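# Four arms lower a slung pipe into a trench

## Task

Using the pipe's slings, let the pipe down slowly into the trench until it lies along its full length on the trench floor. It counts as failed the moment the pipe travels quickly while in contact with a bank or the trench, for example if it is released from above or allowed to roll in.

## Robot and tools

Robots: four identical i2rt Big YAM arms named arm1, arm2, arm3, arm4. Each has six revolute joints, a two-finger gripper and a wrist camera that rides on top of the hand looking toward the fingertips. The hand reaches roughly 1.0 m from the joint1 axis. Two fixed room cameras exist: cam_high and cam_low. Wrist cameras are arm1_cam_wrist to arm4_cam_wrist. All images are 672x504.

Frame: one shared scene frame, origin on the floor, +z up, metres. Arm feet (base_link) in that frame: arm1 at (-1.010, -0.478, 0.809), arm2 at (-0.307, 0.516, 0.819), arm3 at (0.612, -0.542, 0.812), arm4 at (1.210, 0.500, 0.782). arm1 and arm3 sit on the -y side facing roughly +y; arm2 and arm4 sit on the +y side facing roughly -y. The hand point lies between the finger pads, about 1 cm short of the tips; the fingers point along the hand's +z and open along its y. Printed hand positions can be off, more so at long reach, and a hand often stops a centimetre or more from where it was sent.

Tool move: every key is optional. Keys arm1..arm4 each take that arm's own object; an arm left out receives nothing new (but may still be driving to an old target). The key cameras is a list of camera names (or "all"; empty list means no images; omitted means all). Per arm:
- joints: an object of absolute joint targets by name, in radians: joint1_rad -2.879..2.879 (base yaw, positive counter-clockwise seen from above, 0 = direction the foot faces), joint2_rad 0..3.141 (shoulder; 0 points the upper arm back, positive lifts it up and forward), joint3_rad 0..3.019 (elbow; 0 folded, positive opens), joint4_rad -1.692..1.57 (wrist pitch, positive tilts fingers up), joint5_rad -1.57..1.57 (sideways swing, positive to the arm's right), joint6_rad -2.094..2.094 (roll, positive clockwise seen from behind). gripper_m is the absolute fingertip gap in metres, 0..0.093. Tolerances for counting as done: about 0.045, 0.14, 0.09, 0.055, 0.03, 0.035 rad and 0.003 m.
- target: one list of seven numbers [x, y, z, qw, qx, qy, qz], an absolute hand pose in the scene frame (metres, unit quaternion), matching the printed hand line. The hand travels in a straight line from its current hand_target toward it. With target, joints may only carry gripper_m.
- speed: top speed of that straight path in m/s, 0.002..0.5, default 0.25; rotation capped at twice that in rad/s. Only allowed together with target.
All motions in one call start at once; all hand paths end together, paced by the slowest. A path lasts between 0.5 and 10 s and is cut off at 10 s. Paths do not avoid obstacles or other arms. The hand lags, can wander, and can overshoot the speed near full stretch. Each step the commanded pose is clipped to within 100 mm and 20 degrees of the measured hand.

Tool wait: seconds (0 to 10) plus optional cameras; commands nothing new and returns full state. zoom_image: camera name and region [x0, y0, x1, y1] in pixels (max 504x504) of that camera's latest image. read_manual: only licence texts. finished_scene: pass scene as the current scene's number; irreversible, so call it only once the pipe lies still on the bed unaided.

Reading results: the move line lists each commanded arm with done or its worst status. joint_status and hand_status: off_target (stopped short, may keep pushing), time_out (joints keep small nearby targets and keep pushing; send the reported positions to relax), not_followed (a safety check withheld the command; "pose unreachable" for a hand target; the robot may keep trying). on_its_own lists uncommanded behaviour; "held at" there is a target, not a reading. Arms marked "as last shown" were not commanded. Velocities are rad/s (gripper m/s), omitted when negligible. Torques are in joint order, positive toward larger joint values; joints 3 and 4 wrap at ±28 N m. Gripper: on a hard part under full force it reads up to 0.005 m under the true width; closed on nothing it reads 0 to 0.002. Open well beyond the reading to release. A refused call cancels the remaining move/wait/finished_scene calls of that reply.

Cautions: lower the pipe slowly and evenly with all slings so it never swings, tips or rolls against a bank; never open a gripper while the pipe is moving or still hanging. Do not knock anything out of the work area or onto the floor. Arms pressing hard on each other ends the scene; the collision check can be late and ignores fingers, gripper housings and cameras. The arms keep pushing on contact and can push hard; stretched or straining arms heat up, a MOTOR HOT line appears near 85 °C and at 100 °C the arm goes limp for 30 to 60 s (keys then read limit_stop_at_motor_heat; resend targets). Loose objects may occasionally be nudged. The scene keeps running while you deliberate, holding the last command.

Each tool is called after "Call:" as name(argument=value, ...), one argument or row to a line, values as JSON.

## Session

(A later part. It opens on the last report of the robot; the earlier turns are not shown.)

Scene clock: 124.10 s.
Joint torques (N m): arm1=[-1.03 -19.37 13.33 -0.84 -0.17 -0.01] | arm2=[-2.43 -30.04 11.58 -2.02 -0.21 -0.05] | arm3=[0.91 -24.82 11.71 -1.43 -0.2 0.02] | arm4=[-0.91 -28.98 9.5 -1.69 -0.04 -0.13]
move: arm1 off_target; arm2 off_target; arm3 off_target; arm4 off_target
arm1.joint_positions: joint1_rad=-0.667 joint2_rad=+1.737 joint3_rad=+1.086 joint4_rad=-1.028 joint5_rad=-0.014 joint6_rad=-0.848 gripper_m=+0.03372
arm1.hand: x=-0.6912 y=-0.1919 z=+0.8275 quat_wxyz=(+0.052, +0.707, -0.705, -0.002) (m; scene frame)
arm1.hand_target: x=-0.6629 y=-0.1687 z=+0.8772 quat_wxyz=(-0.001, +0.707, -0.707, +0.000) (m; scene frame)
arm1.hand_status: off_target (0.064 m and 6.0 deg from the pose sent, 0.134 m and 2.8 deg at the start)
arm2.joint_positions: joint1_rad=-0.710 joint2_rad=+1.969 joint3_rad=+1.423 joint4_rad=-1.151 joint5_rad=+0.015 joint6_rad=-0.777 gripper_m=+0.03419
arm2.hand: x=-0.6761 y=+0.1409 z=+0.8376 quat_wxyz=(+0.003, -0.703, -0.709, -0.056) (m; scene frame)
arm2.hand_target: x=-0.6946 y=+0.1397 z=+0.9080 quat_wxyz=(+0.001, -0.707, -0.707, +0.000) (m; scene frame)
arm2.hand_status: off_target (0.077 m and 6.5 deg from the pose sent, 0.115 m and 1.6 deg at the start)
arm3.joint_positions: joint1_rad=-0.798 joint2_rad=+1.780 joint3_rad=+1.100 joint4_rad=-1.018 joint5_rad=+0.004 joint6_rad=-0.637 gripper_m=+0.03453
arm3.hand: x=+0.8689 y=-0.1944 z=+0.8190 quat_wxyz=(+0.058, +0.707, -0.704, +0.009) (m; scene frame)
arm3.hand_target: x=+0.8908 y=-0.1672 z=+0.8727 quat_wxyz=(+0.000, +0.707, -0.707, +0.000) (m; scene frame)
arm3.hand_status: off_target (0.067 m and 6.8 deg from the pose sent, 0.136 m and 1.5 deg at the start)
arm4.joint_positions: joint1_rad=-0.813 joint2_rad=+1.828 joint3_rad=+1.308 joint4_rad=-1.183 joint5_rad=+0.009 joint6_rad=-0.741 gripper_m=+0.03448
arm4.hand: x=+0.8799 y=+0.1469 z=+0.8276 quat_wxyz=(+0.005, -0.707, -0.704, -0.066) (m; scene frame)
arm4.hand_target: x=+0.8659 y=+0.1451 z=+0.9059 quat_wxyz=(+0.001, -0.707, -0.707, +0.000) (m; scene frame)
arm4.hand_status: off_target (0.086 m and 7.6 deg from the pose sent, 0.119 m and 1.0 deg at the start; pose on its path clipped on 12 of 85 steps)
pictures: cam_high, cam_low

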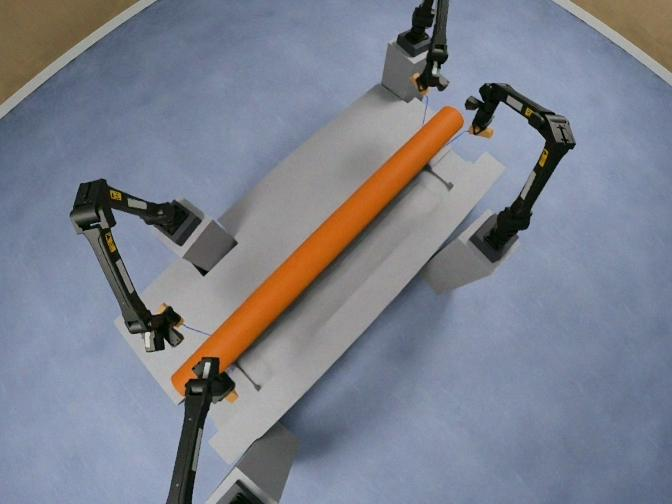

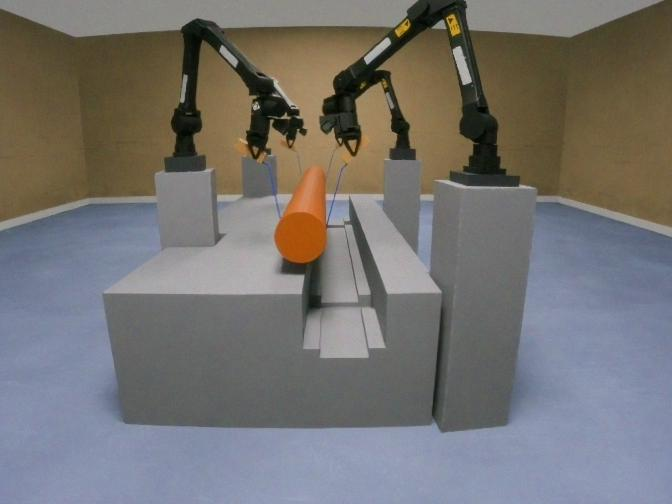

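Call:
move(
  arm1={"target":[-0.658,-0.055,0.890,0,0.707,-0.707,0],"speed":0.06},
  arm2={"target":[-0.697,0.250,0.896,0,0.707,0.707,0],"speed":0.06},
  arm3={"target":[0.896,-0.052,0.890,0,0.707,-0.707,0],"speed":0.06},
  arm4={"target":[0.861,0.253,0.900,0,0.707,0.707,0],"speed":0.06},
)

Scene clock: 130.37 s.
Joint torques (N m): arm1=[-1.26 -24.18 14.56 -1.14 -0.11 -0.05] | arm2=[-2.49 -25 10.65 -1.05 -0.16 -0.05] | arm3=[0.79 -30.74 12.86 -1.65 -0.17 0.02] | arm4=[-1.03 -23.94 9.22 -0.69 -0.01 -0.15]
move: arm1 off_target; arm2 off_target; arm3 off_target; arm4 off_target
arm1.joint_positions: joint1_rad=-0.515 joint2_rad=+1.919 joint3_rad=+1.354 joint4_rad=-1.130 joint5_rad=-0.015 joint6_rad=-0.700 gripper_m=+0.03372
arm1.hand: x=-0.6882 y=-0.0869 z=+0.8243 quat_wxyz=(+0.061, +0.707, -0.704, +0.006) (m; scene frame)
arm1.hand_target: x=-0.6618 y=-0.0595 z=+0.8901 quat_wxyz=(-0.001, +0.707, -0.707, +0.000) (m; scene frame)
arm1.hand_status: off_target (0.079 m and 7.1 deg from the pose sent, 0.154 m and 5.9 deg at the start)
arm2.joint_positions: joint1_rad=-0.878 joint2_rad=+1.797 joint3_rad=+1.176 joint4_rad=-1.075 joint5_rad=+0.016 joint6_rad=-0.946 gripper_m=+0.03419
arm2.hand: x=-0.6741 y=+0.2516 z=+0.8428 quat_wxyz=(-0.007, -0.703, -0.709, -0.056) (m; scene frame)
arm2.hand_target: x=-0.6950 y=+0.2510 z=+0.8940 quat_wxyz=(+0.001, -0.707, -0.707, +0.000) (m; scene frame)
arm2.hand_status: off_target (0.058 m and 6.6 deg from the pose sent, 0.125 m and 6.5 deg at the start)
arm3.joint_positions: joint1_rad=-0.684 joint2_rad=+1.993 joint3_rad=+1.428 joint4_rad=-1.151 joint5_rad=+0.002 joint6_rad=-0.525 gripper_m=+0.03453
arm3.hand: x=+0.8733 y=-0.0860 z=+0.8175 quat_wxyz=(+0.065, +0.708, -0.703, +0.018) (m; scene frame)
arm3.hand_target: x=+0.8931 y=-0.0569 z=+0.8896 quat_wxyz=(-0.001, +0.707, -0.707, +0.000) (m; scene frame)
arm3.hand_status: off_target (0.083 m and 7.7 deg from the pose sent, 0.161 m and 6.8 deg at the start)
arm4.joint_positions: joint1_rad=-0.995 joint2_rad=+1.647 joint3_rad=+1.084 joint4_rad=-1.146 joint5_rad=+0.009 joint6_rad=-0.923 gripper_m=+0.03448
arm4.hand: x=+0.8818 y=+0.2577 z=+0.8369 quat_wxyz=(-0.008, -0.707, -0.703, -0.070) (m; scene frame)
arm4.hand_target: x=+0.8636 y=+0.2544 z=+0.8965 quat_wxyz=(+0.002, -0.707, -0.707, +0.000) (m; scene frame)
arm4.hand_status: off_target (0.067 m and 8.0 deg from the pose sent, 0.130 m and 7.6 deg at the start)
pictures: arm1_cam_wrist, arm2_cam_wrist, arm3_cam_wrist, arm4_cam_wrist, cam_high, cam_low

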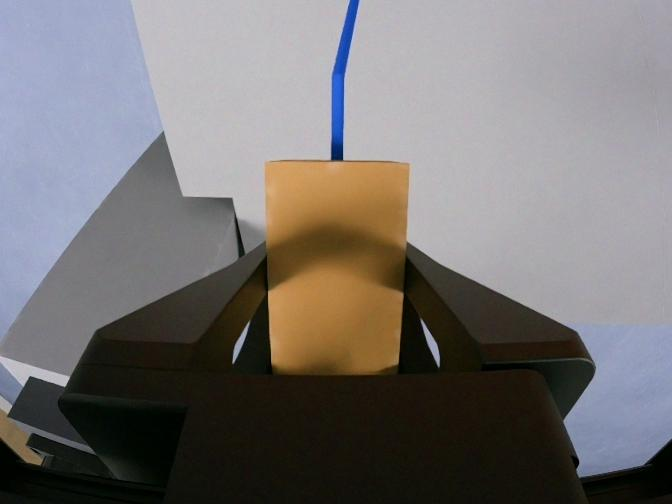

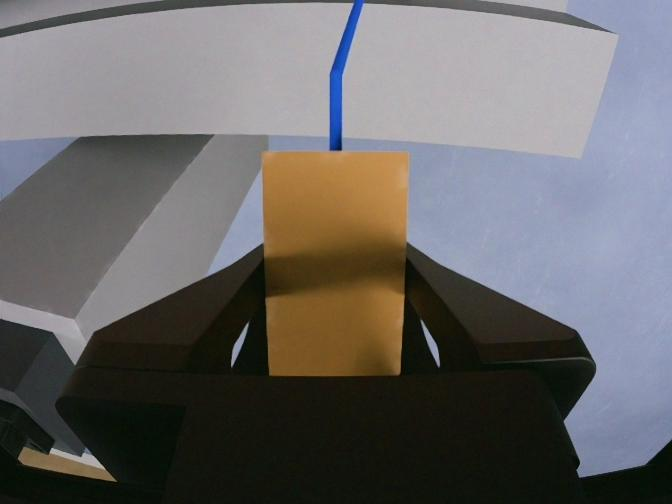

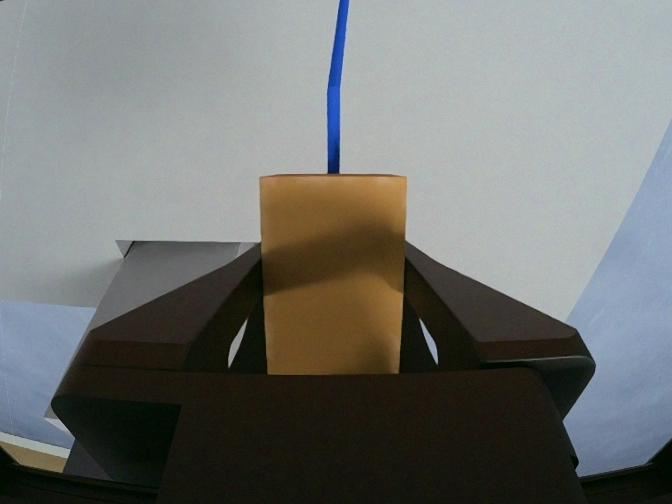

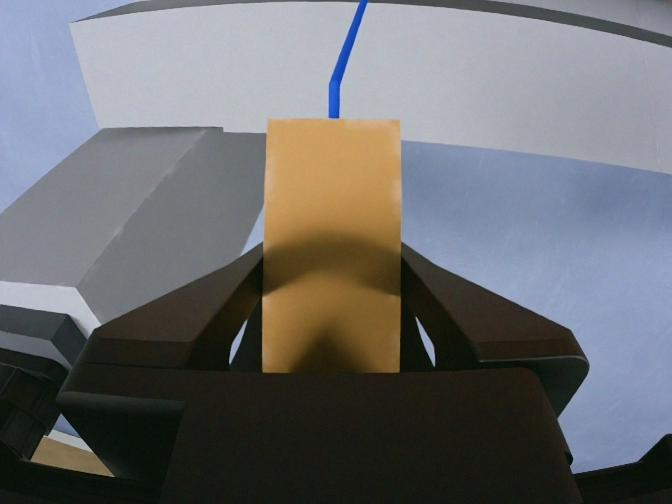

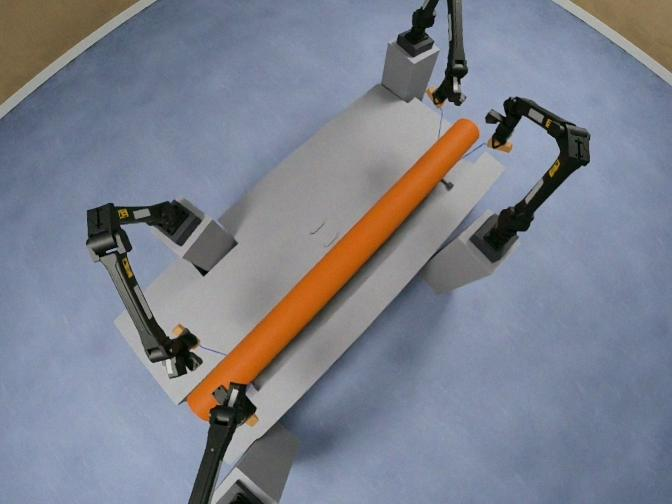

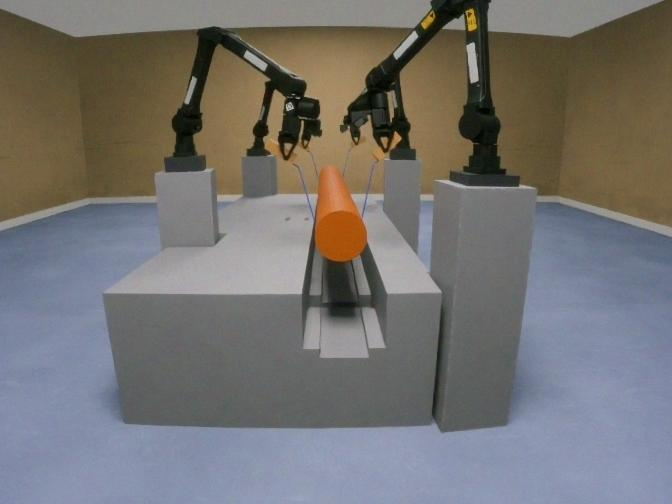

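Call:
move(
  arm1={"target":[-0.662,-0.057,0.76,0,0.707,-0.707,0],"speed":0.05},
  arm2={"target":[-0.695,0.251,0.764,0,0.707,0.707,0],"speed":0.05},
  arm3={"target":[0.893,-0.054,0.76,0,0.707,-0.707,0],"speed":0.05},
  arm4={"target":[0.863,0.254,0.766,0,0.707,0.707,0],"speed":0.05},
  cameras=["cam_high","cam_low"],
)

Scene clock: 137.50 s.
Joint torques (N m): arm1=[-0.62 -25.82 8.21 0.13 -0.14 0.02] | arm2=[-2.78 -22.71 7.84 -0.72 -0.25 0.01] | arm3=[1.03 -31.5 7.34 -0.51 -0.18 0.06] | arm4=[-1.14 -21.13 6.67 -0.38 -0.13 -0.13]
move: arm1 off_target; arm2 off_target; arm3 off_target; arm4 off_target
arm1.joint_positions: joint1_rad=-0.511 joint2_rad=+2.101 joint3_rad=+1.311 joint4_rad=-0.873 joint5_rad=-0.015 joint6_rad=-0.695 gripper_m=+0.03372
arm1.hand: x=-0.6811 y=-0.0781 z=+0.7162 quat_wxyz=(+0.045, +0.708, -0.705, +0.005) (m; scene frame)
arm1.hand_target: x=-0.6631 y=-0.0584 z=+0.7594 quat_wxyz=(+0.000, +0.707, -0.707, +0.000) (m; scene frame)
arm1.hand_status: off_target (0.052 m and 5.2 deg from the pose sent, 0.076 m and 7.0 deg at the start)
arm2.joint_positions: joint1_rad=-0.878 joint2_rad=+1.974 joint3_rad=+1.069 joint4_rad=-0.753 joint5_rad=+0.017 joint6_rad=-0.953 gripper_m=+0.03419
arm2.hand: x=-0.6703 y=+0.2531 z=+0.7316 quat_wxyz=(-0.004, -0.701, -0.712, -0.038) (m; scene frame)
arm2.hand_target: x=-0.6942 y=+0.2517 z=+0.7632 quat_wxyz=(+0.001, -0.707, -0.707, +0.000) (m; scene frame)
arm2.hand_status: off_target (0.041 m and 4.4 deg from the pose sent, 0.082 m and 6.6 deg at the start)
arm3.joint_positions: joint1_rad=-0.684 joint2_rad=+2.165 joint3_rad=+1.377 joint4_rad=-0.892 joint5_rad=+0.002 joint6_rad=-0.523 gripper_m=+0.03453
arm3.hand: x=+0.8769 y=-0.0791 z=+0.7085 quat_wxyz=(+0.048, +0.708, -0.704, +0.013) (m; scene frame)
arm3.hand_target: x=+0.8920 y=-0.0556 z=+0.7590 quat_wxyz=(+0.000, +0.707, -0.707, +0.000) (m; scene frame)
arm3.hand_status: off_target (0.060 m and 5.7 deg from the pose sent, 0.069 m and 7.8 deg at the start)
arm4.joint_positions: joint1_rad=-0.995 joint2_rad=+1.812 joint3_rad=+0.938 joint4_rad=-0.792 joint5_rad=+0.011 joint6_rad=-0.927 gripper_m=+0.03448
arm4.hand: x=+0.8879 y=+0.2620 z=+0.7256 quat_wxyz=(-0.004, -0.707, -0.706, -0.048) (m; scene frame)
arm4.hand_target: x=+0.8641 y=+0.2547 z=+0.7645 quat_wxyz=(+0.001, -0.707, -0.707, +0.000) (m; scene frame)
arm4.hand_status: off_target (0.048 m and 5.6 deg from the pose sent, 0.073 m and 8.0 deg at the start)
pictures: cam_high, cam_low

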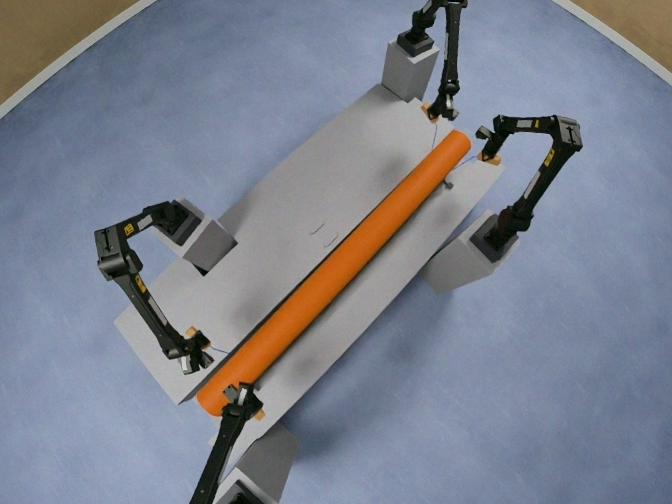

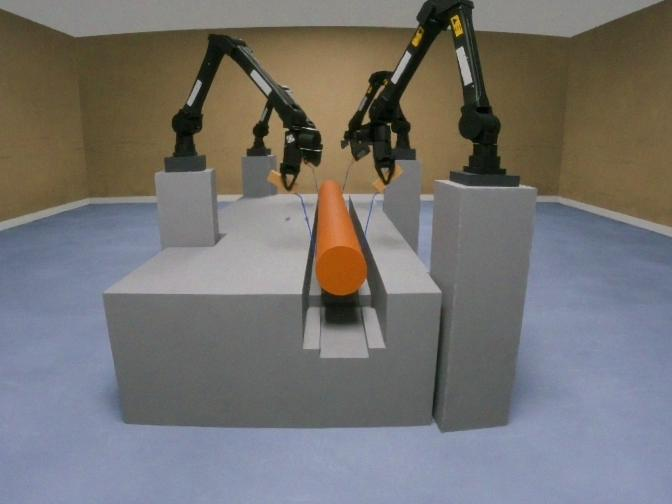

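Call:
move(
  arm1={"target":[-0.662,-0.058,0.668,0,0.707,-0.707,0],"speed":0.04},
  arm2={"target":[-0.695,0.254,0.663,0,0.707,0.707,0],"speed":0.04},
  arm3={"target":[0.893,-0.052,0.672,0,0.707,-0.707,0],"speed":0.04},
  arm4={"target":[0.863,0.255,0.668,0,0.707,0.707,0],"speed":0.04},
  cameras=["cam_high","cam_low"],
)

Scene clock: 143.43 s.
Joint torques (N m): arm1=[-0.85 -25.58 6.75 -0.06 -0.1 -0.01] | arm2=[-2.67 -22.71 5.93 -0.69 -0.24 -0.04] | arm3=[1.08 -30.97 6.63 -0.5 -0.18 0.04] | arm4=[-1.32 -22.01 4.16 -0.27 -0.13 -0.11]
move: arm1 off_target; arm2 off_target; arm3 off_target; arm4 off_target
arm1.joint_positions: joint1_rad=-0.508 joint2_rad=+2.260 joint3_rad=+1.302 joint4_rad=-0.689 joint5_rad=-0.015 joint6_rad=-0.694 gripper_m=+0.03372
arm1.hand: x=-0.6825 y=-0.0795 z=+0.6316 quat_wxyz=(+0.037, +0.709, -0.704, +0.005) (m; scene frame)
arm1.hand_target: x=-0.6628 y=-0.0590 z=+0.6676 quat_wxyz=(+0.000, +0.707, -0.707, +0.000) (m; scene frame)
arm1.hand_status: off_target (0.047 m and 4.3 deg from the pose sent, 0.056 m and 5.2 deg at the start)
arm2.joint_positions: joint1_rad=-0.887 joint2_rad=+2.184 joint3_rad=+1.060 joint4_rad=-0.524 joint5_rad=+0.017 joint6_rad=-0.961 gripper_m=+0.03419
arm2.hand: x=-0.6674 y=+0.2585 z=+0.6359 quat_wxyz=(-0.004, -0.702, -0.712, -0.033) (m; scene frame)
arm2.hand_target: x=-0.6942 y=+0.2546 z=+0.6624 quat_wxyz=(+0.001, -0.707, -0.707, +0.000) (m; scene frame)
arm2.hand_status: off_target (0.039 m and 3.9 deg from the pose sent, 0.073 m and 4.4 deg at the start)
arm3.joint_positions: joint1_rad=-0.684 joint2_rad=+2.313 joint3_rad=+1.371 joint4_rad=-0.730 joint5_rad=+0.002 joint6_rad=-0.522 gripper_m=+0.03453
arm3.hand: x=+0.8747 y=-0.0827 z=+0.6275 quat_wxyz=(+0.044, +0.708, -0.705, +0.012) (m; scene frame)
arm3.hand_target: x=+0.8921 y=-0.0535 z=+0.6717 quat_wxyz=(+0.000, +0.707, -0.707, +0.000) (m; scene frame)
arm3.hand_status: off_target (0.057 m and 5.2 deg from the pose sent, 0.048 m and 5.7 deg at the start)
arm4.joint_positions: joint1_rad=-0.996 joint2_rad=+2.031 joint3_rad=+0.914 joint4_rad=-0.535 joint5_rad=+0.011 joint6_rad=-0.931 gripper_m=+0.03448
arm4.hand: x=+0.8896 y=+0.2633 z=+0.6323 quat_wxyz=(-0.003, -0.706, -0.707, -0.042) (m; scene frame)
arm4.hand_target: x=+0.8639 y=+0.2556 z=+0.6663 quat_wxyz=(+0.001, -0.707, -0.707, +0.000) (m; scene frame)
arm4.hand_status: off_target (0.045 m and 4.8 deg from the pose sent, 0.063 m and 5.6 deg at the start)
pictures: cam_high, cam_low

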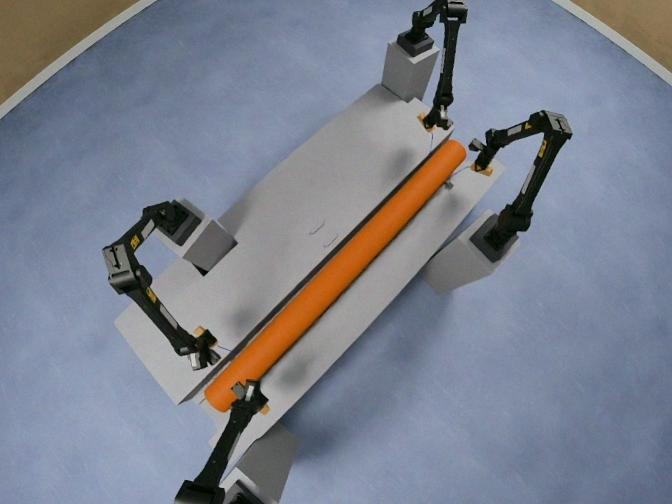

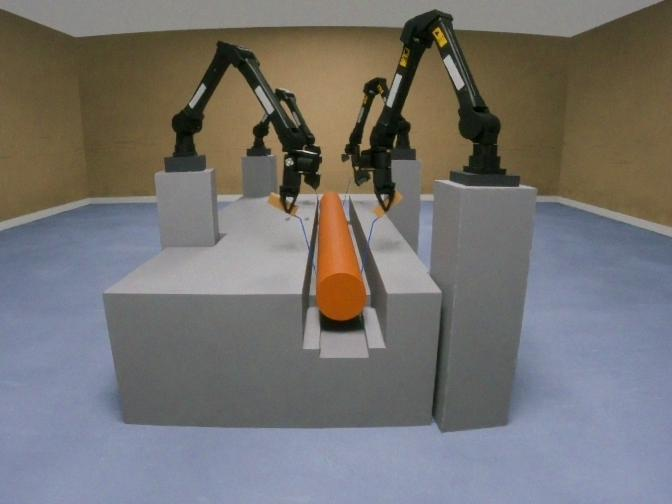

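Call:
move(
  arm1={"target":[-0.662,-0.058,0.62,0,0.707,-0.707,0],"speed":0.03},
  arm2={"target":[-0.695,0.254,0.613,0,0.707,0.707,0],"speed":0.03},
  arm3={"target":[0.893,-0.050,0.624,0,0.707,-0.707,0],"speed":0.03},
  arm4={"target":[0.863,0.255,0.618,0,0.707,0.707,0],"speed":0.03},
  cameras=["cam_low"],
)

Call:
move(
  arm1={"target":[-0.662,-0.058,0.59,0,0.707,-0.707,0],"speed":0.025},
  arm2={"target":[-0.695,0.254,0.583,0,0.707,0.707,0],"speed":0.025},
  arm3={"target":[0.893,-0.050,0.594,0,0.707,-0.707,0],"speed":0.025},
  arm4={"target":[0.863,0.255,0.588,0,0.707,0.707,0],"speed":0.025},
  cameras=["cam_low","cam_high"],
)

Scene clock: 148.93 s.
move: arm1 off_target; arm2 off_target; arm3 off_target; arm4 off_target
arm1.hand_status: off_target (0.044 m and 3.7 deg from the pose sent, 0.032 m and 4.3 deg at the start)
arm2.hand_status: off_target (0.043 m and 4.2 deg from the pose sent, 0.036 m and 3.9 deg at the start)
arm3.hand_status: off_target (0.057 m and 5.0 deg from the pose sent, 0.038 m and 5.2 deg at the start)
arm4.hand_status: off_target (0.049 m and 4.8 deg from the pose sent, 0.031 m and 4.8 deg at the start)
pictures: cam_low

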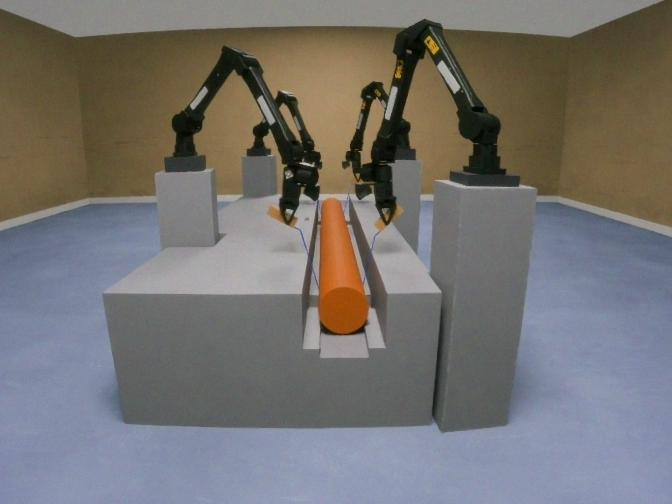

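Scene clock: 150.63 s.
Joint torques (N m): arm1=[-1.08 -23.65 6.31 -0.01 0.06 0] | arm2=[-2.26 -22.3 5.55 -0.55 -0.26 -0.02] | arm3=[1.14 -27.22 6.76 -0.06 -0.18 0.05] | arm4=[-0.85 -19.25 4.29 0.08 -0.11 -0.07]
move: arm1 off_target; arm2 off_target; arm3 off_target; arm4 off_target
arm1.joint_positions: joint1_rad=-0.502 joint2_rad=+2.398 joint3_rad=+1.333 joint4_rad=-0.559 joint5_rad=-0.019 joint6_rad=-0.692 gripper_m=+0.03372
arm1.hand: x=-0.6830 y=-0.0753 z=+0.5670 quat_wxyz=(+0.025, +0.711, -0.703, +0.001) (m; scene frame)
arm1.hand_target: x=-0.6623 y=-0.0586 z=+0.5903 quat_wxyz=(+0.000, +0.707, -0.707, +0.000) (m; scene frame)
arm1.hand_status: off_target (0.036 m and 3.0 deg from the pose sent, 0.032 m and 3.7 deg at the start)
arm2.joint_positions: joint1_rad=-0.894 joint2_rad=+2.367 joint3_rad=+1.095 joint4_rad=-0.379 joint5_rad=+0.017 joint6_rad=-0.964 gripper_m=+0.03419
arm2.hand: x=-0.6624 y=+0.2649 z=+0.5609 quat_wxyz=(-0.004, -0.703, -0.710, -0.035) (m; scene frame)
arm2.hand_target: x=-0.6945 y=+0.2547 z=+0.5833 quat_wxyz=(+0.001, -0.707, -0.707, +0.000) (m; scene frame)
arm2.hand_status: off_target (0.041 m and 4.0 deg from the pose sent, 0.036 m and 4.2 deg at the start)
arm3.joint_positions: joint1_rad=-0.683 joint2_rad=+2.426 joint3_rad=+1.405 joint4_rad=-0.622 joint5_rad=+0.002 joint6_rad=-0.520 gripper_m=+0.03453
arm3.hand: x=+0.8777 y=-0.0764 z=+0.5740 quat_wxyz=(+0.030, +0.708, -0.706, +0.008) (m; scene frame)
arm3.hand_target: x=+0.8924 y=-0.0509 z=+0.5947 quat_wxyz=(+0.000, +0.707, -0.707, +0.000) (m; scene frame)
arm3.hand_status: off_target (0.036 m and 3.6 deg from the pose sent, 0.042 m and 5.0 deg at the start)
arm4.joint_positions: joint1_rad=-1.003 joint2_rad=+2.199 joint3_rad=+0.921 joint4_rad=-0.364 joint5_rad=+0.010 joint6_rad=-0.937 gripper_m=+0.03448
arm4.hand: x=+0.8934 y=+0.2688 z=+0.5673 quat_wxyz=(-0.003, -0.707, -0.707, -0.036) (m; scene frame)
arm4.hand_target: x=+0.8638 y=+0.2557 z=+0.5882 quat_wxyz=(+0.001, -0.707, -0.707, +0.000) (m; scene frame)
arm4.hand_status: off_target (0.039 m and 4.2 deg from the pose sent, 0.035 m and 4.8 deg at the start)
pictures: cam_high, cam_low

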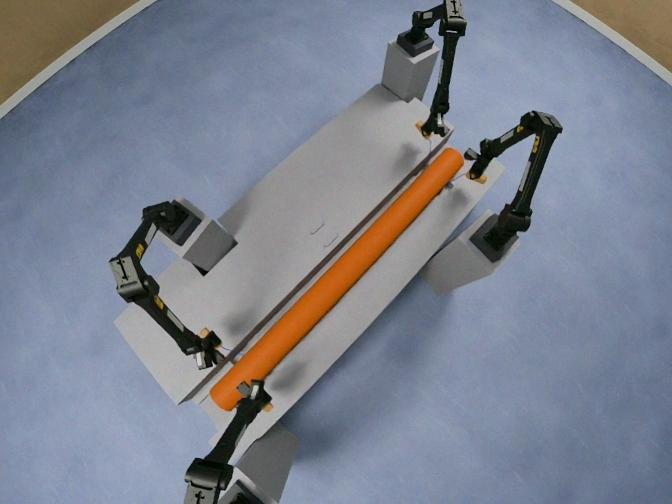

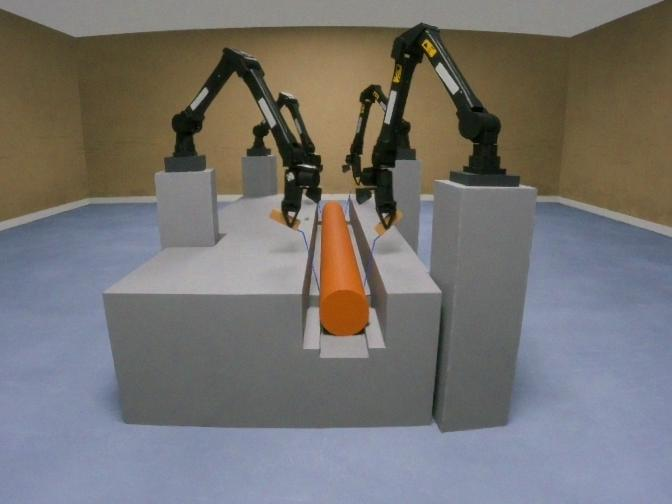

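Call:
move(
  arm1={"target":[-0.665,-0.095,0.51,0,0.707,-0.707,0],"speed":0.06},
  arm2={"target":[-0.695,0.272,0.51,0,0.707,0.707,0],"speed":0.06},
  arm3={"target":[0.89,-0.095,0.51,0,0.707,-0.707,0],"speed":0.06},
  arm4={"target":[0.866,0.272,0.51,0,0.707,0.707,0],"speed":0.06},
)

Scene clock: 156.47 s.
Joint torques (N m): arm1=[-0.38 -18.32 3.89 1.01 0.06 -0.09] | arm2=[-1.67 -18.26 4.57 0.02 -0.21 0.03] | arm3=[0.5 -23.53 3.47 0.5 -0.17 -0.04] | arm4=[-0.32 -15.91 2.92 0.62 -0.07 0.01]
move: arm1 off_target; arm2 off_target; arm3 done; arm4 off_target
arm1.joint_positions: joint1_rad=-0.542 joint2_rad=+2.486 joint3_rad=+1.333 joint4_rad=-0.411 joint5_rad=-0.018 joint6_rad=-0.719 gripper_m=+0.03372
arm1.hand: x=-0.6654 y=-0.0882 z=+0.5224 quat_wxyz=(-0.004, +0.707, -0.708, -0.001) (m; scene frame)
arm1.hand_target: x=-0.6653 y=-0.0952 z=+0.5103 quat_wxyz=(+0.000, +0.707, -0.707, +0.000) (m; scene frame)
arm1.hand_status: off_target (0.014 m and 0.5 deg from the pose sent, 0.063 m and 3.0 deg at the start)
arm2.joint_positions: joint1_rad=-0.937 joint2_rad=+2.495 joint3_rad=+1.151 joint4_rad=-0.266 joint5_rad=+0.015 joint6_rad=-1.005 gripper_m=+0.03419
arm2.hand: x=-0.6801 y=+0.2742 z=+0.5109 quat_wxyz=(-0.002, -0.704, -0.710, -0.014) (m; scene frame)
arm2.hand_target: x=-0.6948 y=+0.2722 z=+0.5104 quat_wxyz=(+0.000, -0.707, -0.707, +0.000) (m; scene frame)
arm2.hand_status: off_target (0.015 m and 1.7 deg from the pose sent, 0.061 m and 4.0 deg at the start)
arm3.joint_positions: joint1_rad=-0.713 joint2_rad=+2.529 joint3_rad=+1.383 joint4_rad=-0.434 joint5_rad=+0.002 joint6_rad=-0.548 gripper_m=+0.03453
arm3.hand: x=+0.8872 y=-0.0911 z=+0.5159 quat_wxyz=(+0.000, +0.707, -0.707, +0.000) (m; scene frame)
arm3.hand_target: x=+0.8898 y=-0.0950 z=+0.5101 quat_wxyz=(+0.000, +0.707, -0.707, +0.000) (m; scene frame)
arm3.hand_status: done (0.008 m and 0.1 deg from the pose sent, 0.068 m and 3.5 deg at the start)
arm4.joint_positions: joint1_rad=-1.041 joint2_rad=+2.359 joint3_rad=+0.964 joint4_rad=-0.207 joint5_rad=+0.007 joint6_rad=-0.972 gripper_m=+0.03448
arm4.hand: x=+0.8811 y=+0.2777 z=+0.5085 quat_wxyz=(-0.002, -0.708, -0.706, -0.017) (m; scene frame)
arm4.hand_target: x=+0.8662 y=+0.2721 z=+0.5104 quat_wxyz=(+0.000, -0.707, -0.707, +0.000) (m; scene frame)
arm4.hand_status: off_target (0.016 m and 1.9 deg from the pose sent, 0.064 m and 4.2 deg at the start)
pictures: arm1_cam_wrist, arm2_cam_wrist, arm3_cam_wrist, arm4_cam_wrist, cam_high, cam_low

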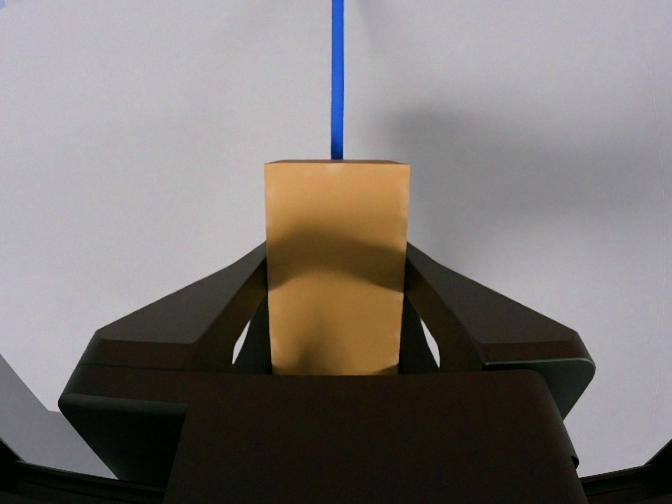

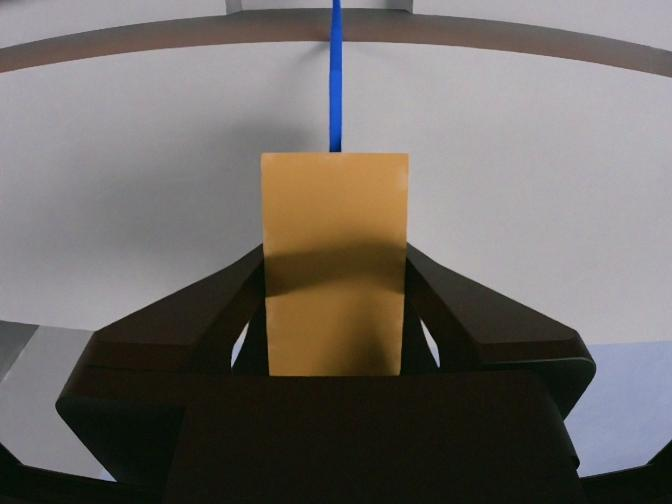

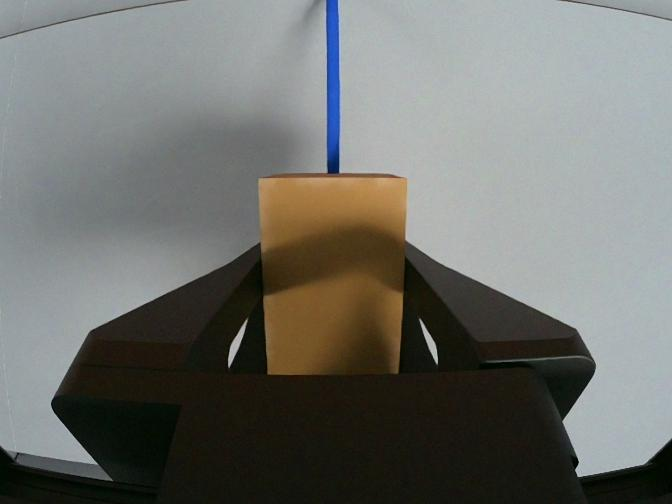

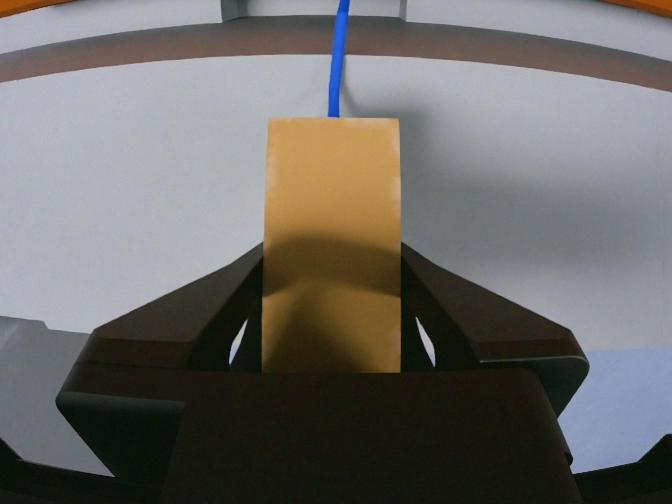

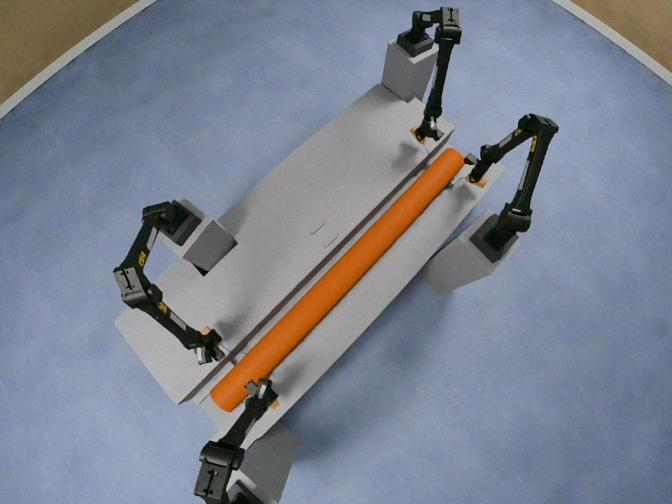

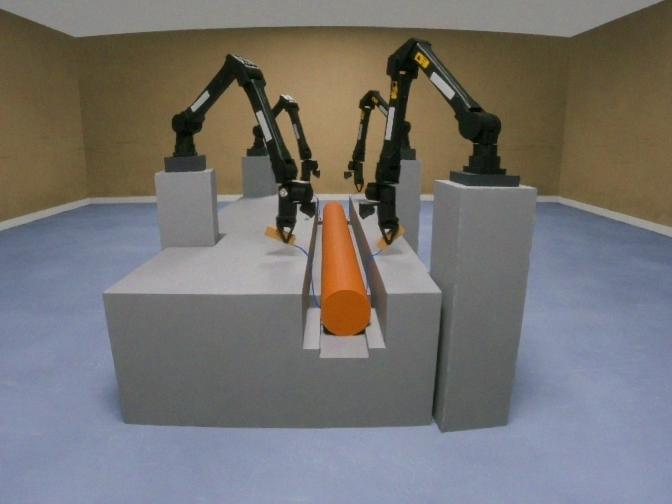

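Call:
move(
  arm1={"target":[-0.667,-0.108,0.456,0,0.707,-0.707,0],"speed":0.06},
  arm2={"target":[-0.692,0.272,0.464,0,0.707,0.707,0],"speed":0.06},
  arm3={"target":[0.886,-0.108,0.46,0,0.707,-0.707,0],"speed":0.06},
  arm4={"target":[0.868,0.272,0.466,0,0.707,0.707,0],"speed":0.06},
  cameras=["arm1_cam_wrist","arm4_cam_wrist","cam_low"],
)

Scene clock: 162.33 s.
Joint torques (N m): arm1=[-0.97 -15.44 5.56 1.98 0.15 0.08] | arm2=[-1.14 -14.15 6.17 0.95 -0.04 0.21] | arm3=[0.5 -19.84 4.57 1.35 -0.11 0.04] | arm4=[1.67 -12.22 4.4 1.55 -0.36 0.14]
move: arm1 off_target; arm2 off_target; arm3 off_target; arm4 off_target
arm1.joint_positions: joint1_rad=-0.554 joint2_rad=+2.565 joint3_rad=+1.337 joint4_rad=-0.352 joint5_rad=-0.021 joint6_rad=-0.744 gripper_m=+0.03373
arm1.hand: x=-0.6727 y=-0.1055 z=+0.4843 quat_wxyz=(+0.004, +0.711, -0.703, -0.002) (m; scene frame)
arm1.hand_target: x=-0.6683 y=-0.1091 z=+0.4578 quat_wxyz=(+0.000, +0.707, -0.707, +0.000) (m; scene frame)
arm1.hand_status: off_target (0.029 m and 0.9 deg from the pose sent, 0.069 m and 0.5 deg at the start)
arm2.joint_positions: joint1_rad=-0.942 joint2_rad=+2.560 joint3_rad=+1.187 joint4_rad=-0.234 joint5_rad=+0.010 joint6_rad=-1.017 gripper_m=+0.03419
arm2.hand: x=-0.6811 y=+0.2749 z=+0.4856 quat_wxyz=(-0.004, -0.702, -0.712, -0.012) (m; scene frame)
arm2.hand_target: x=-0.6912 y=+0.2725 z=+0.4655 quat_wxyz=(+0.000, -0.707, -0.707, +0.000) (m; scene frame)
arm2.hand_status: off_target (0.024 m and 1.7 deg from the pose sent, 0.048 m and 1.7 deg at the start)
arm3.joint_positions: joint1_rad=-0.718 joint2_rad=+2.596 joint3_rad=+1.383 joint4_rad=-0.373 joint5_rad=+0.001 joint6_rad=-0.565 gripper_m=+0.03453
arm3.hand: x=+0.8819 y=-0.1048 z=+0.4823 quat_wxyz=(+0.003, +0.711, -0.703, +0.000) (m; scene frame)
arm3.hand_target: x=+0.8854 y=-0.1089 z=+0.4612 quat_wxyz=(+0.000, +0.707, -0.707, +0.000) (m; scene frame)
arm3.hand_status: off_target (0.023 m and 0.7 deg from the pose sent, 0.058 m and 0.1 deg at the start)
arm4.joint_positions: joint1_rad=-1.068 joint2_rad=+2.435 joint3_rad=+0.988 joint4_rad=-0.164 joint5_rad=+0.014 joint6_rad=-0.984 gripper_m=+0.03448
arm4.hand: x=+0.8797 y=+0.2909 z=+0.4811 quat_wxyz=(+0.000, -0.713, -0.700, -0.022) (m; scene frame)
arm4.hand_target: x=+0.8689 y=+0.2725 z=+0.4676 quat_wxyz=(+0.000, -0.707, -0.707, +0.000) (m; scene frame)
arm4.hand_status: off_target (0.027 m and 2.7 deg from the pose sent, 0.045 m and 1.9 deg at the start)
pictures: arm1_cam_wrist, arm4_cam_wrist, cam_low

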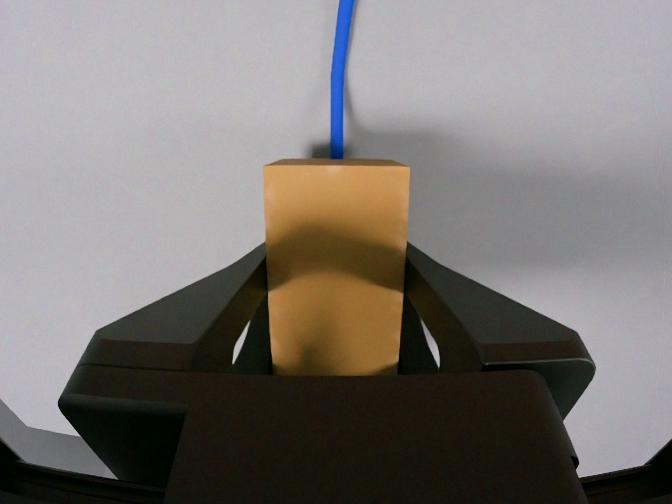

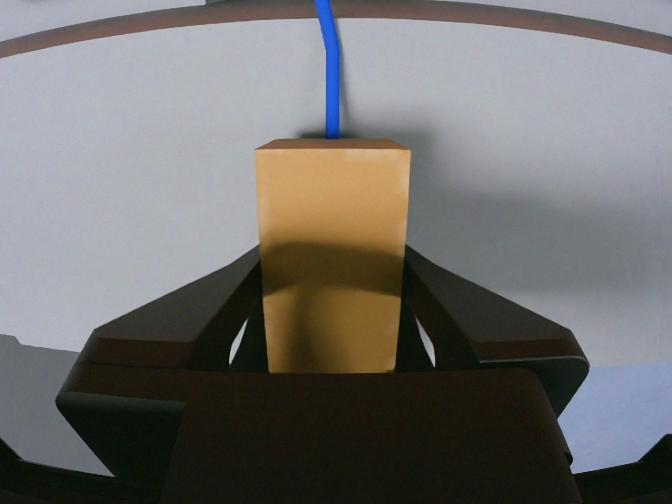

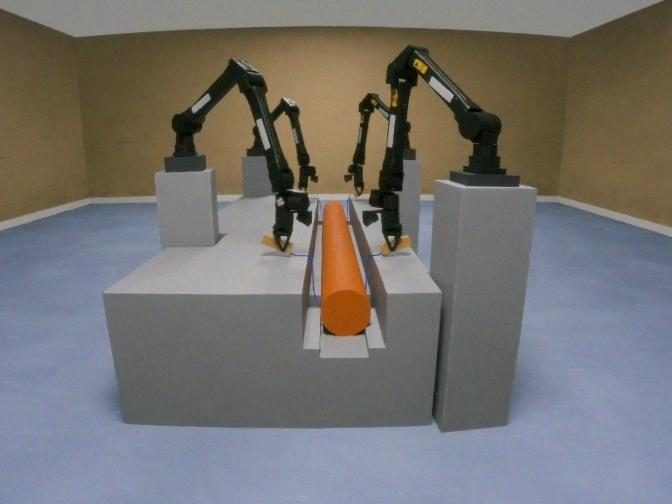

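Inner ends of the handles touch the banks. I'll release, then retreat upward.

Call:
move(
  arm1={"joints":{"gripper_m":0.045}},
  arm2={"joints":{"gripper_m":0.045}},
  arm3={"joints":{"gripper_m":0.045}},
  arm4={"joints":{"gripper_m":0.045}},
  cameras=[],
)

Call:
move(
  arm1={"joints":{"gripper_m":0.093}},
  arm2={"joints":{"gripper_m":0.093}},
  arm3={"joints":{"gripper_m":0.093}},
  arm4={"joints":{"gripper_m":0.093}},
  cameras=[],
)

Call:
move(
  arm1={"target":[-0.672,-0.12,0.62,0,0.707,-0.707,0],"speed":0.12},
  arm2={"target":[-0.688,0.28,0.62,0,0.707,0.707,0],"speed":0.12},
  arm3={"target":[0.882,-0.12,0.62,0,0.707,-0.707,0],"speed":0.12},
  arm4={"target":[0.872,0.28,0.62,0,0.707,0.707,0],"speed":0.12},
)

Scene clock: 166.60 s.
move: arm1 done; arm2 done; arm3 done; arm4 done
arm1.joint_status: all done
arm2.joint_status: all done
arm3.joint_status: all done
arm4.joint_status: all done
pictures: none

Scene clock: 167.20 s.
move: arm1 done; arm2 done; arm3 done; arm4 done
arm1.joint_status: all done
arm2.joint_status: all done
arm3.joint_status: all done
arm4.joint_status: all done
pictures: none

Scene clock: 169.23 s.
Joint torques (N m): arm1=[-0.73 -19.6 4.08 0.16 0.02 -0.1] | arm2=[-1.61 -18.02 3.64 -0.84 -0.09 0.14] | arm3=[0.32 -23.12 3.92 -0.34 -0.1 0] | arm4=[0.21 -15.56 2.73 -0.17 -0.04 0.06]
move: arm1 done; arm2 done; arm3 done; arm4 done
arm1.joint_positions: joint1_rad=-0.568 joint2_rad=+2.232 joint3_rad=+1.170 joint4_rad=-0.500 joint5_rad=-0.019 joint6_rad=-0.746 gripper_m=+0.09290
arm1.hand: x=-0.6727 y=-0.1137 z=+0.6185 quat_wxyz=(-0.006, +0.707, -0.707, -0.001) (m; scene frame)
arm1.hand_target: x=-0.6720 y=-0.1199 z=+0.6200 quat_wxyz=(+0.000, +0.707, -0.707, +0.000) (m; scene frame)
arm1.hand_status: done (0.007 m and 0.7 deg from the pose sent, 0.152 m and 0.7 deg at the start)
arm2.joint_positions: joint1_rad=-0.942 joint2_rad=+2.211 joint3_rad=+1.040 joint4_rad=-0.394 joint5_rad=+0.012 joint6_rad=-1.017 gripper_m=+0.09292
arm2.hand: x=-0.6901 y=+0.2717 z=+0.6200 quat_wxyz=(+0.001, -0.703, -0.712, +0.008) (m; scene frame)
arm2.hand_target: x=-0.6879 y=+0.2799 z=+0.6199 quat_wxyz=(+0.000, -0.707, -0.707, +0.000) (m; scene frame)
arm2.hand_status: done (0.009 m and 1.2 deg from the pose sent, 0.154 m and 1.4 deg at the start)
arm3.joint_positions: joint1_rad=-0.724 joint2_rad=+2.259 joint3_rad=+1.199 joint4_rad=-0.517 joint5_rad=+0.001 joint6_rad=-0.566 gripper_m=+0.09290
arm3.hand: x=+0.8781 y=-0.1167 z=+0.6176 quat_wxyz=(-0.002, +0.710, -0.705, -0.001) (m; scene frame)
arm3.hand_target: x=+0.8820 y=-0.1200 z=+0.6200 quat_wxyz=(+0.000, +0.707, -0.707, +0.000) (m; scene frame)
arm3.hand_status: done (0.006 m and 0.5 deg from the pose sent, 0.154 m and 0.9 deg at the start)
arm4.joint_positions: joint1_rad=-1.057 joint2_rad=+2.054 joint3_rad=+0.877 joint4_rad=-0.385 joint5_rad=+0.006 joint6_rad=-0.984 gripper_m=+0.09288
arm4.hand: x=+0.8699 y=+0.2779 z=+0.6165 quat_wxyz=(+0.001, -0.710, -0.705, +0.003) (m; scene frame)
arm4.hand_target: x=+0.8721 y=+0.2800 z=+0.6199 quat_wxyz=(+0.000, -0.707, -0.707, +0.000) (m; scene frame)
arm4.hand_status: done (0.005 m and 0.5 deg from the pose sent, 0.153 m and 1.4 deg at the start)
pictures: arm1_cam_wrist, arm2_cam_wrist, arm3_cam_wrist, arm4_cam_wrist, cam_high, cam_low

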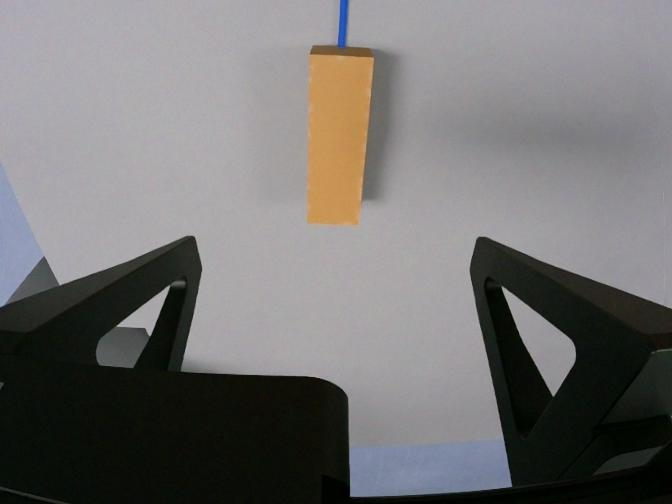

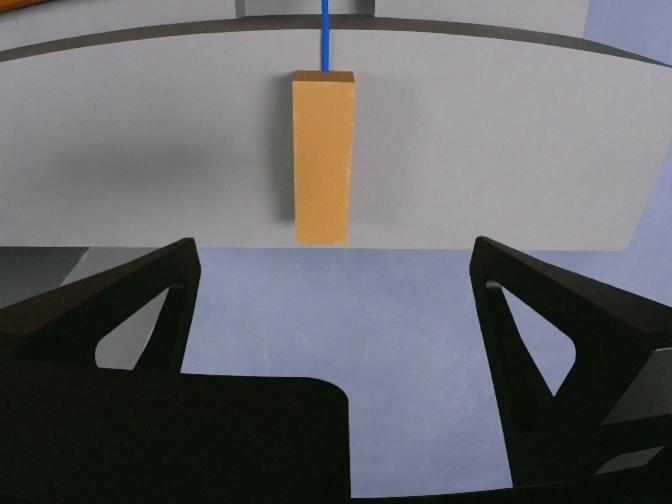

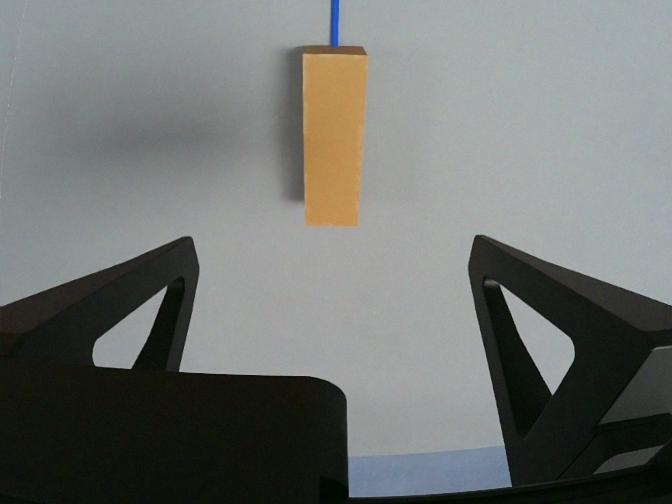

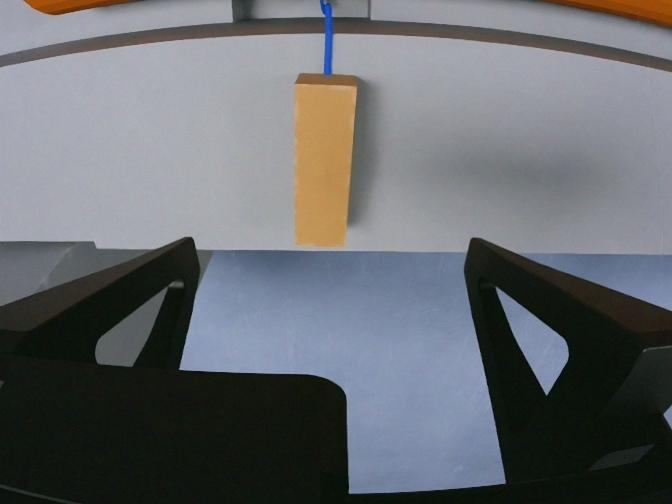

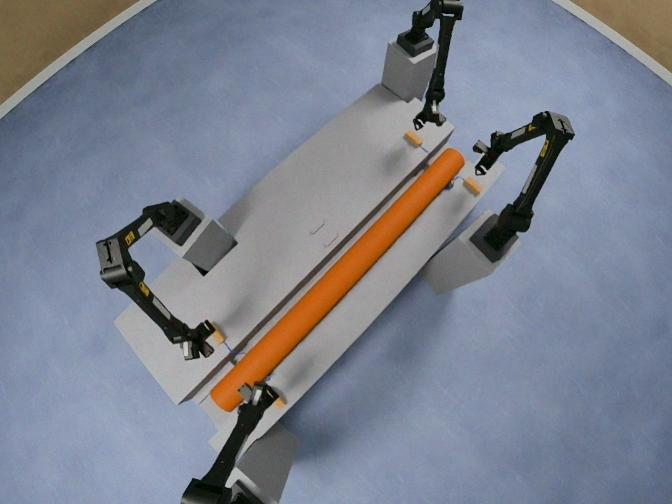

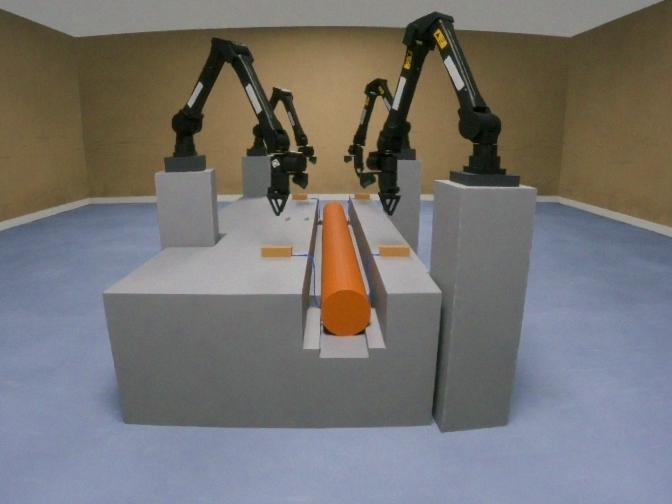

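Everything is in place.

Call:
finished_scene(
  scene=1,
)

The scene is finished: the task was done.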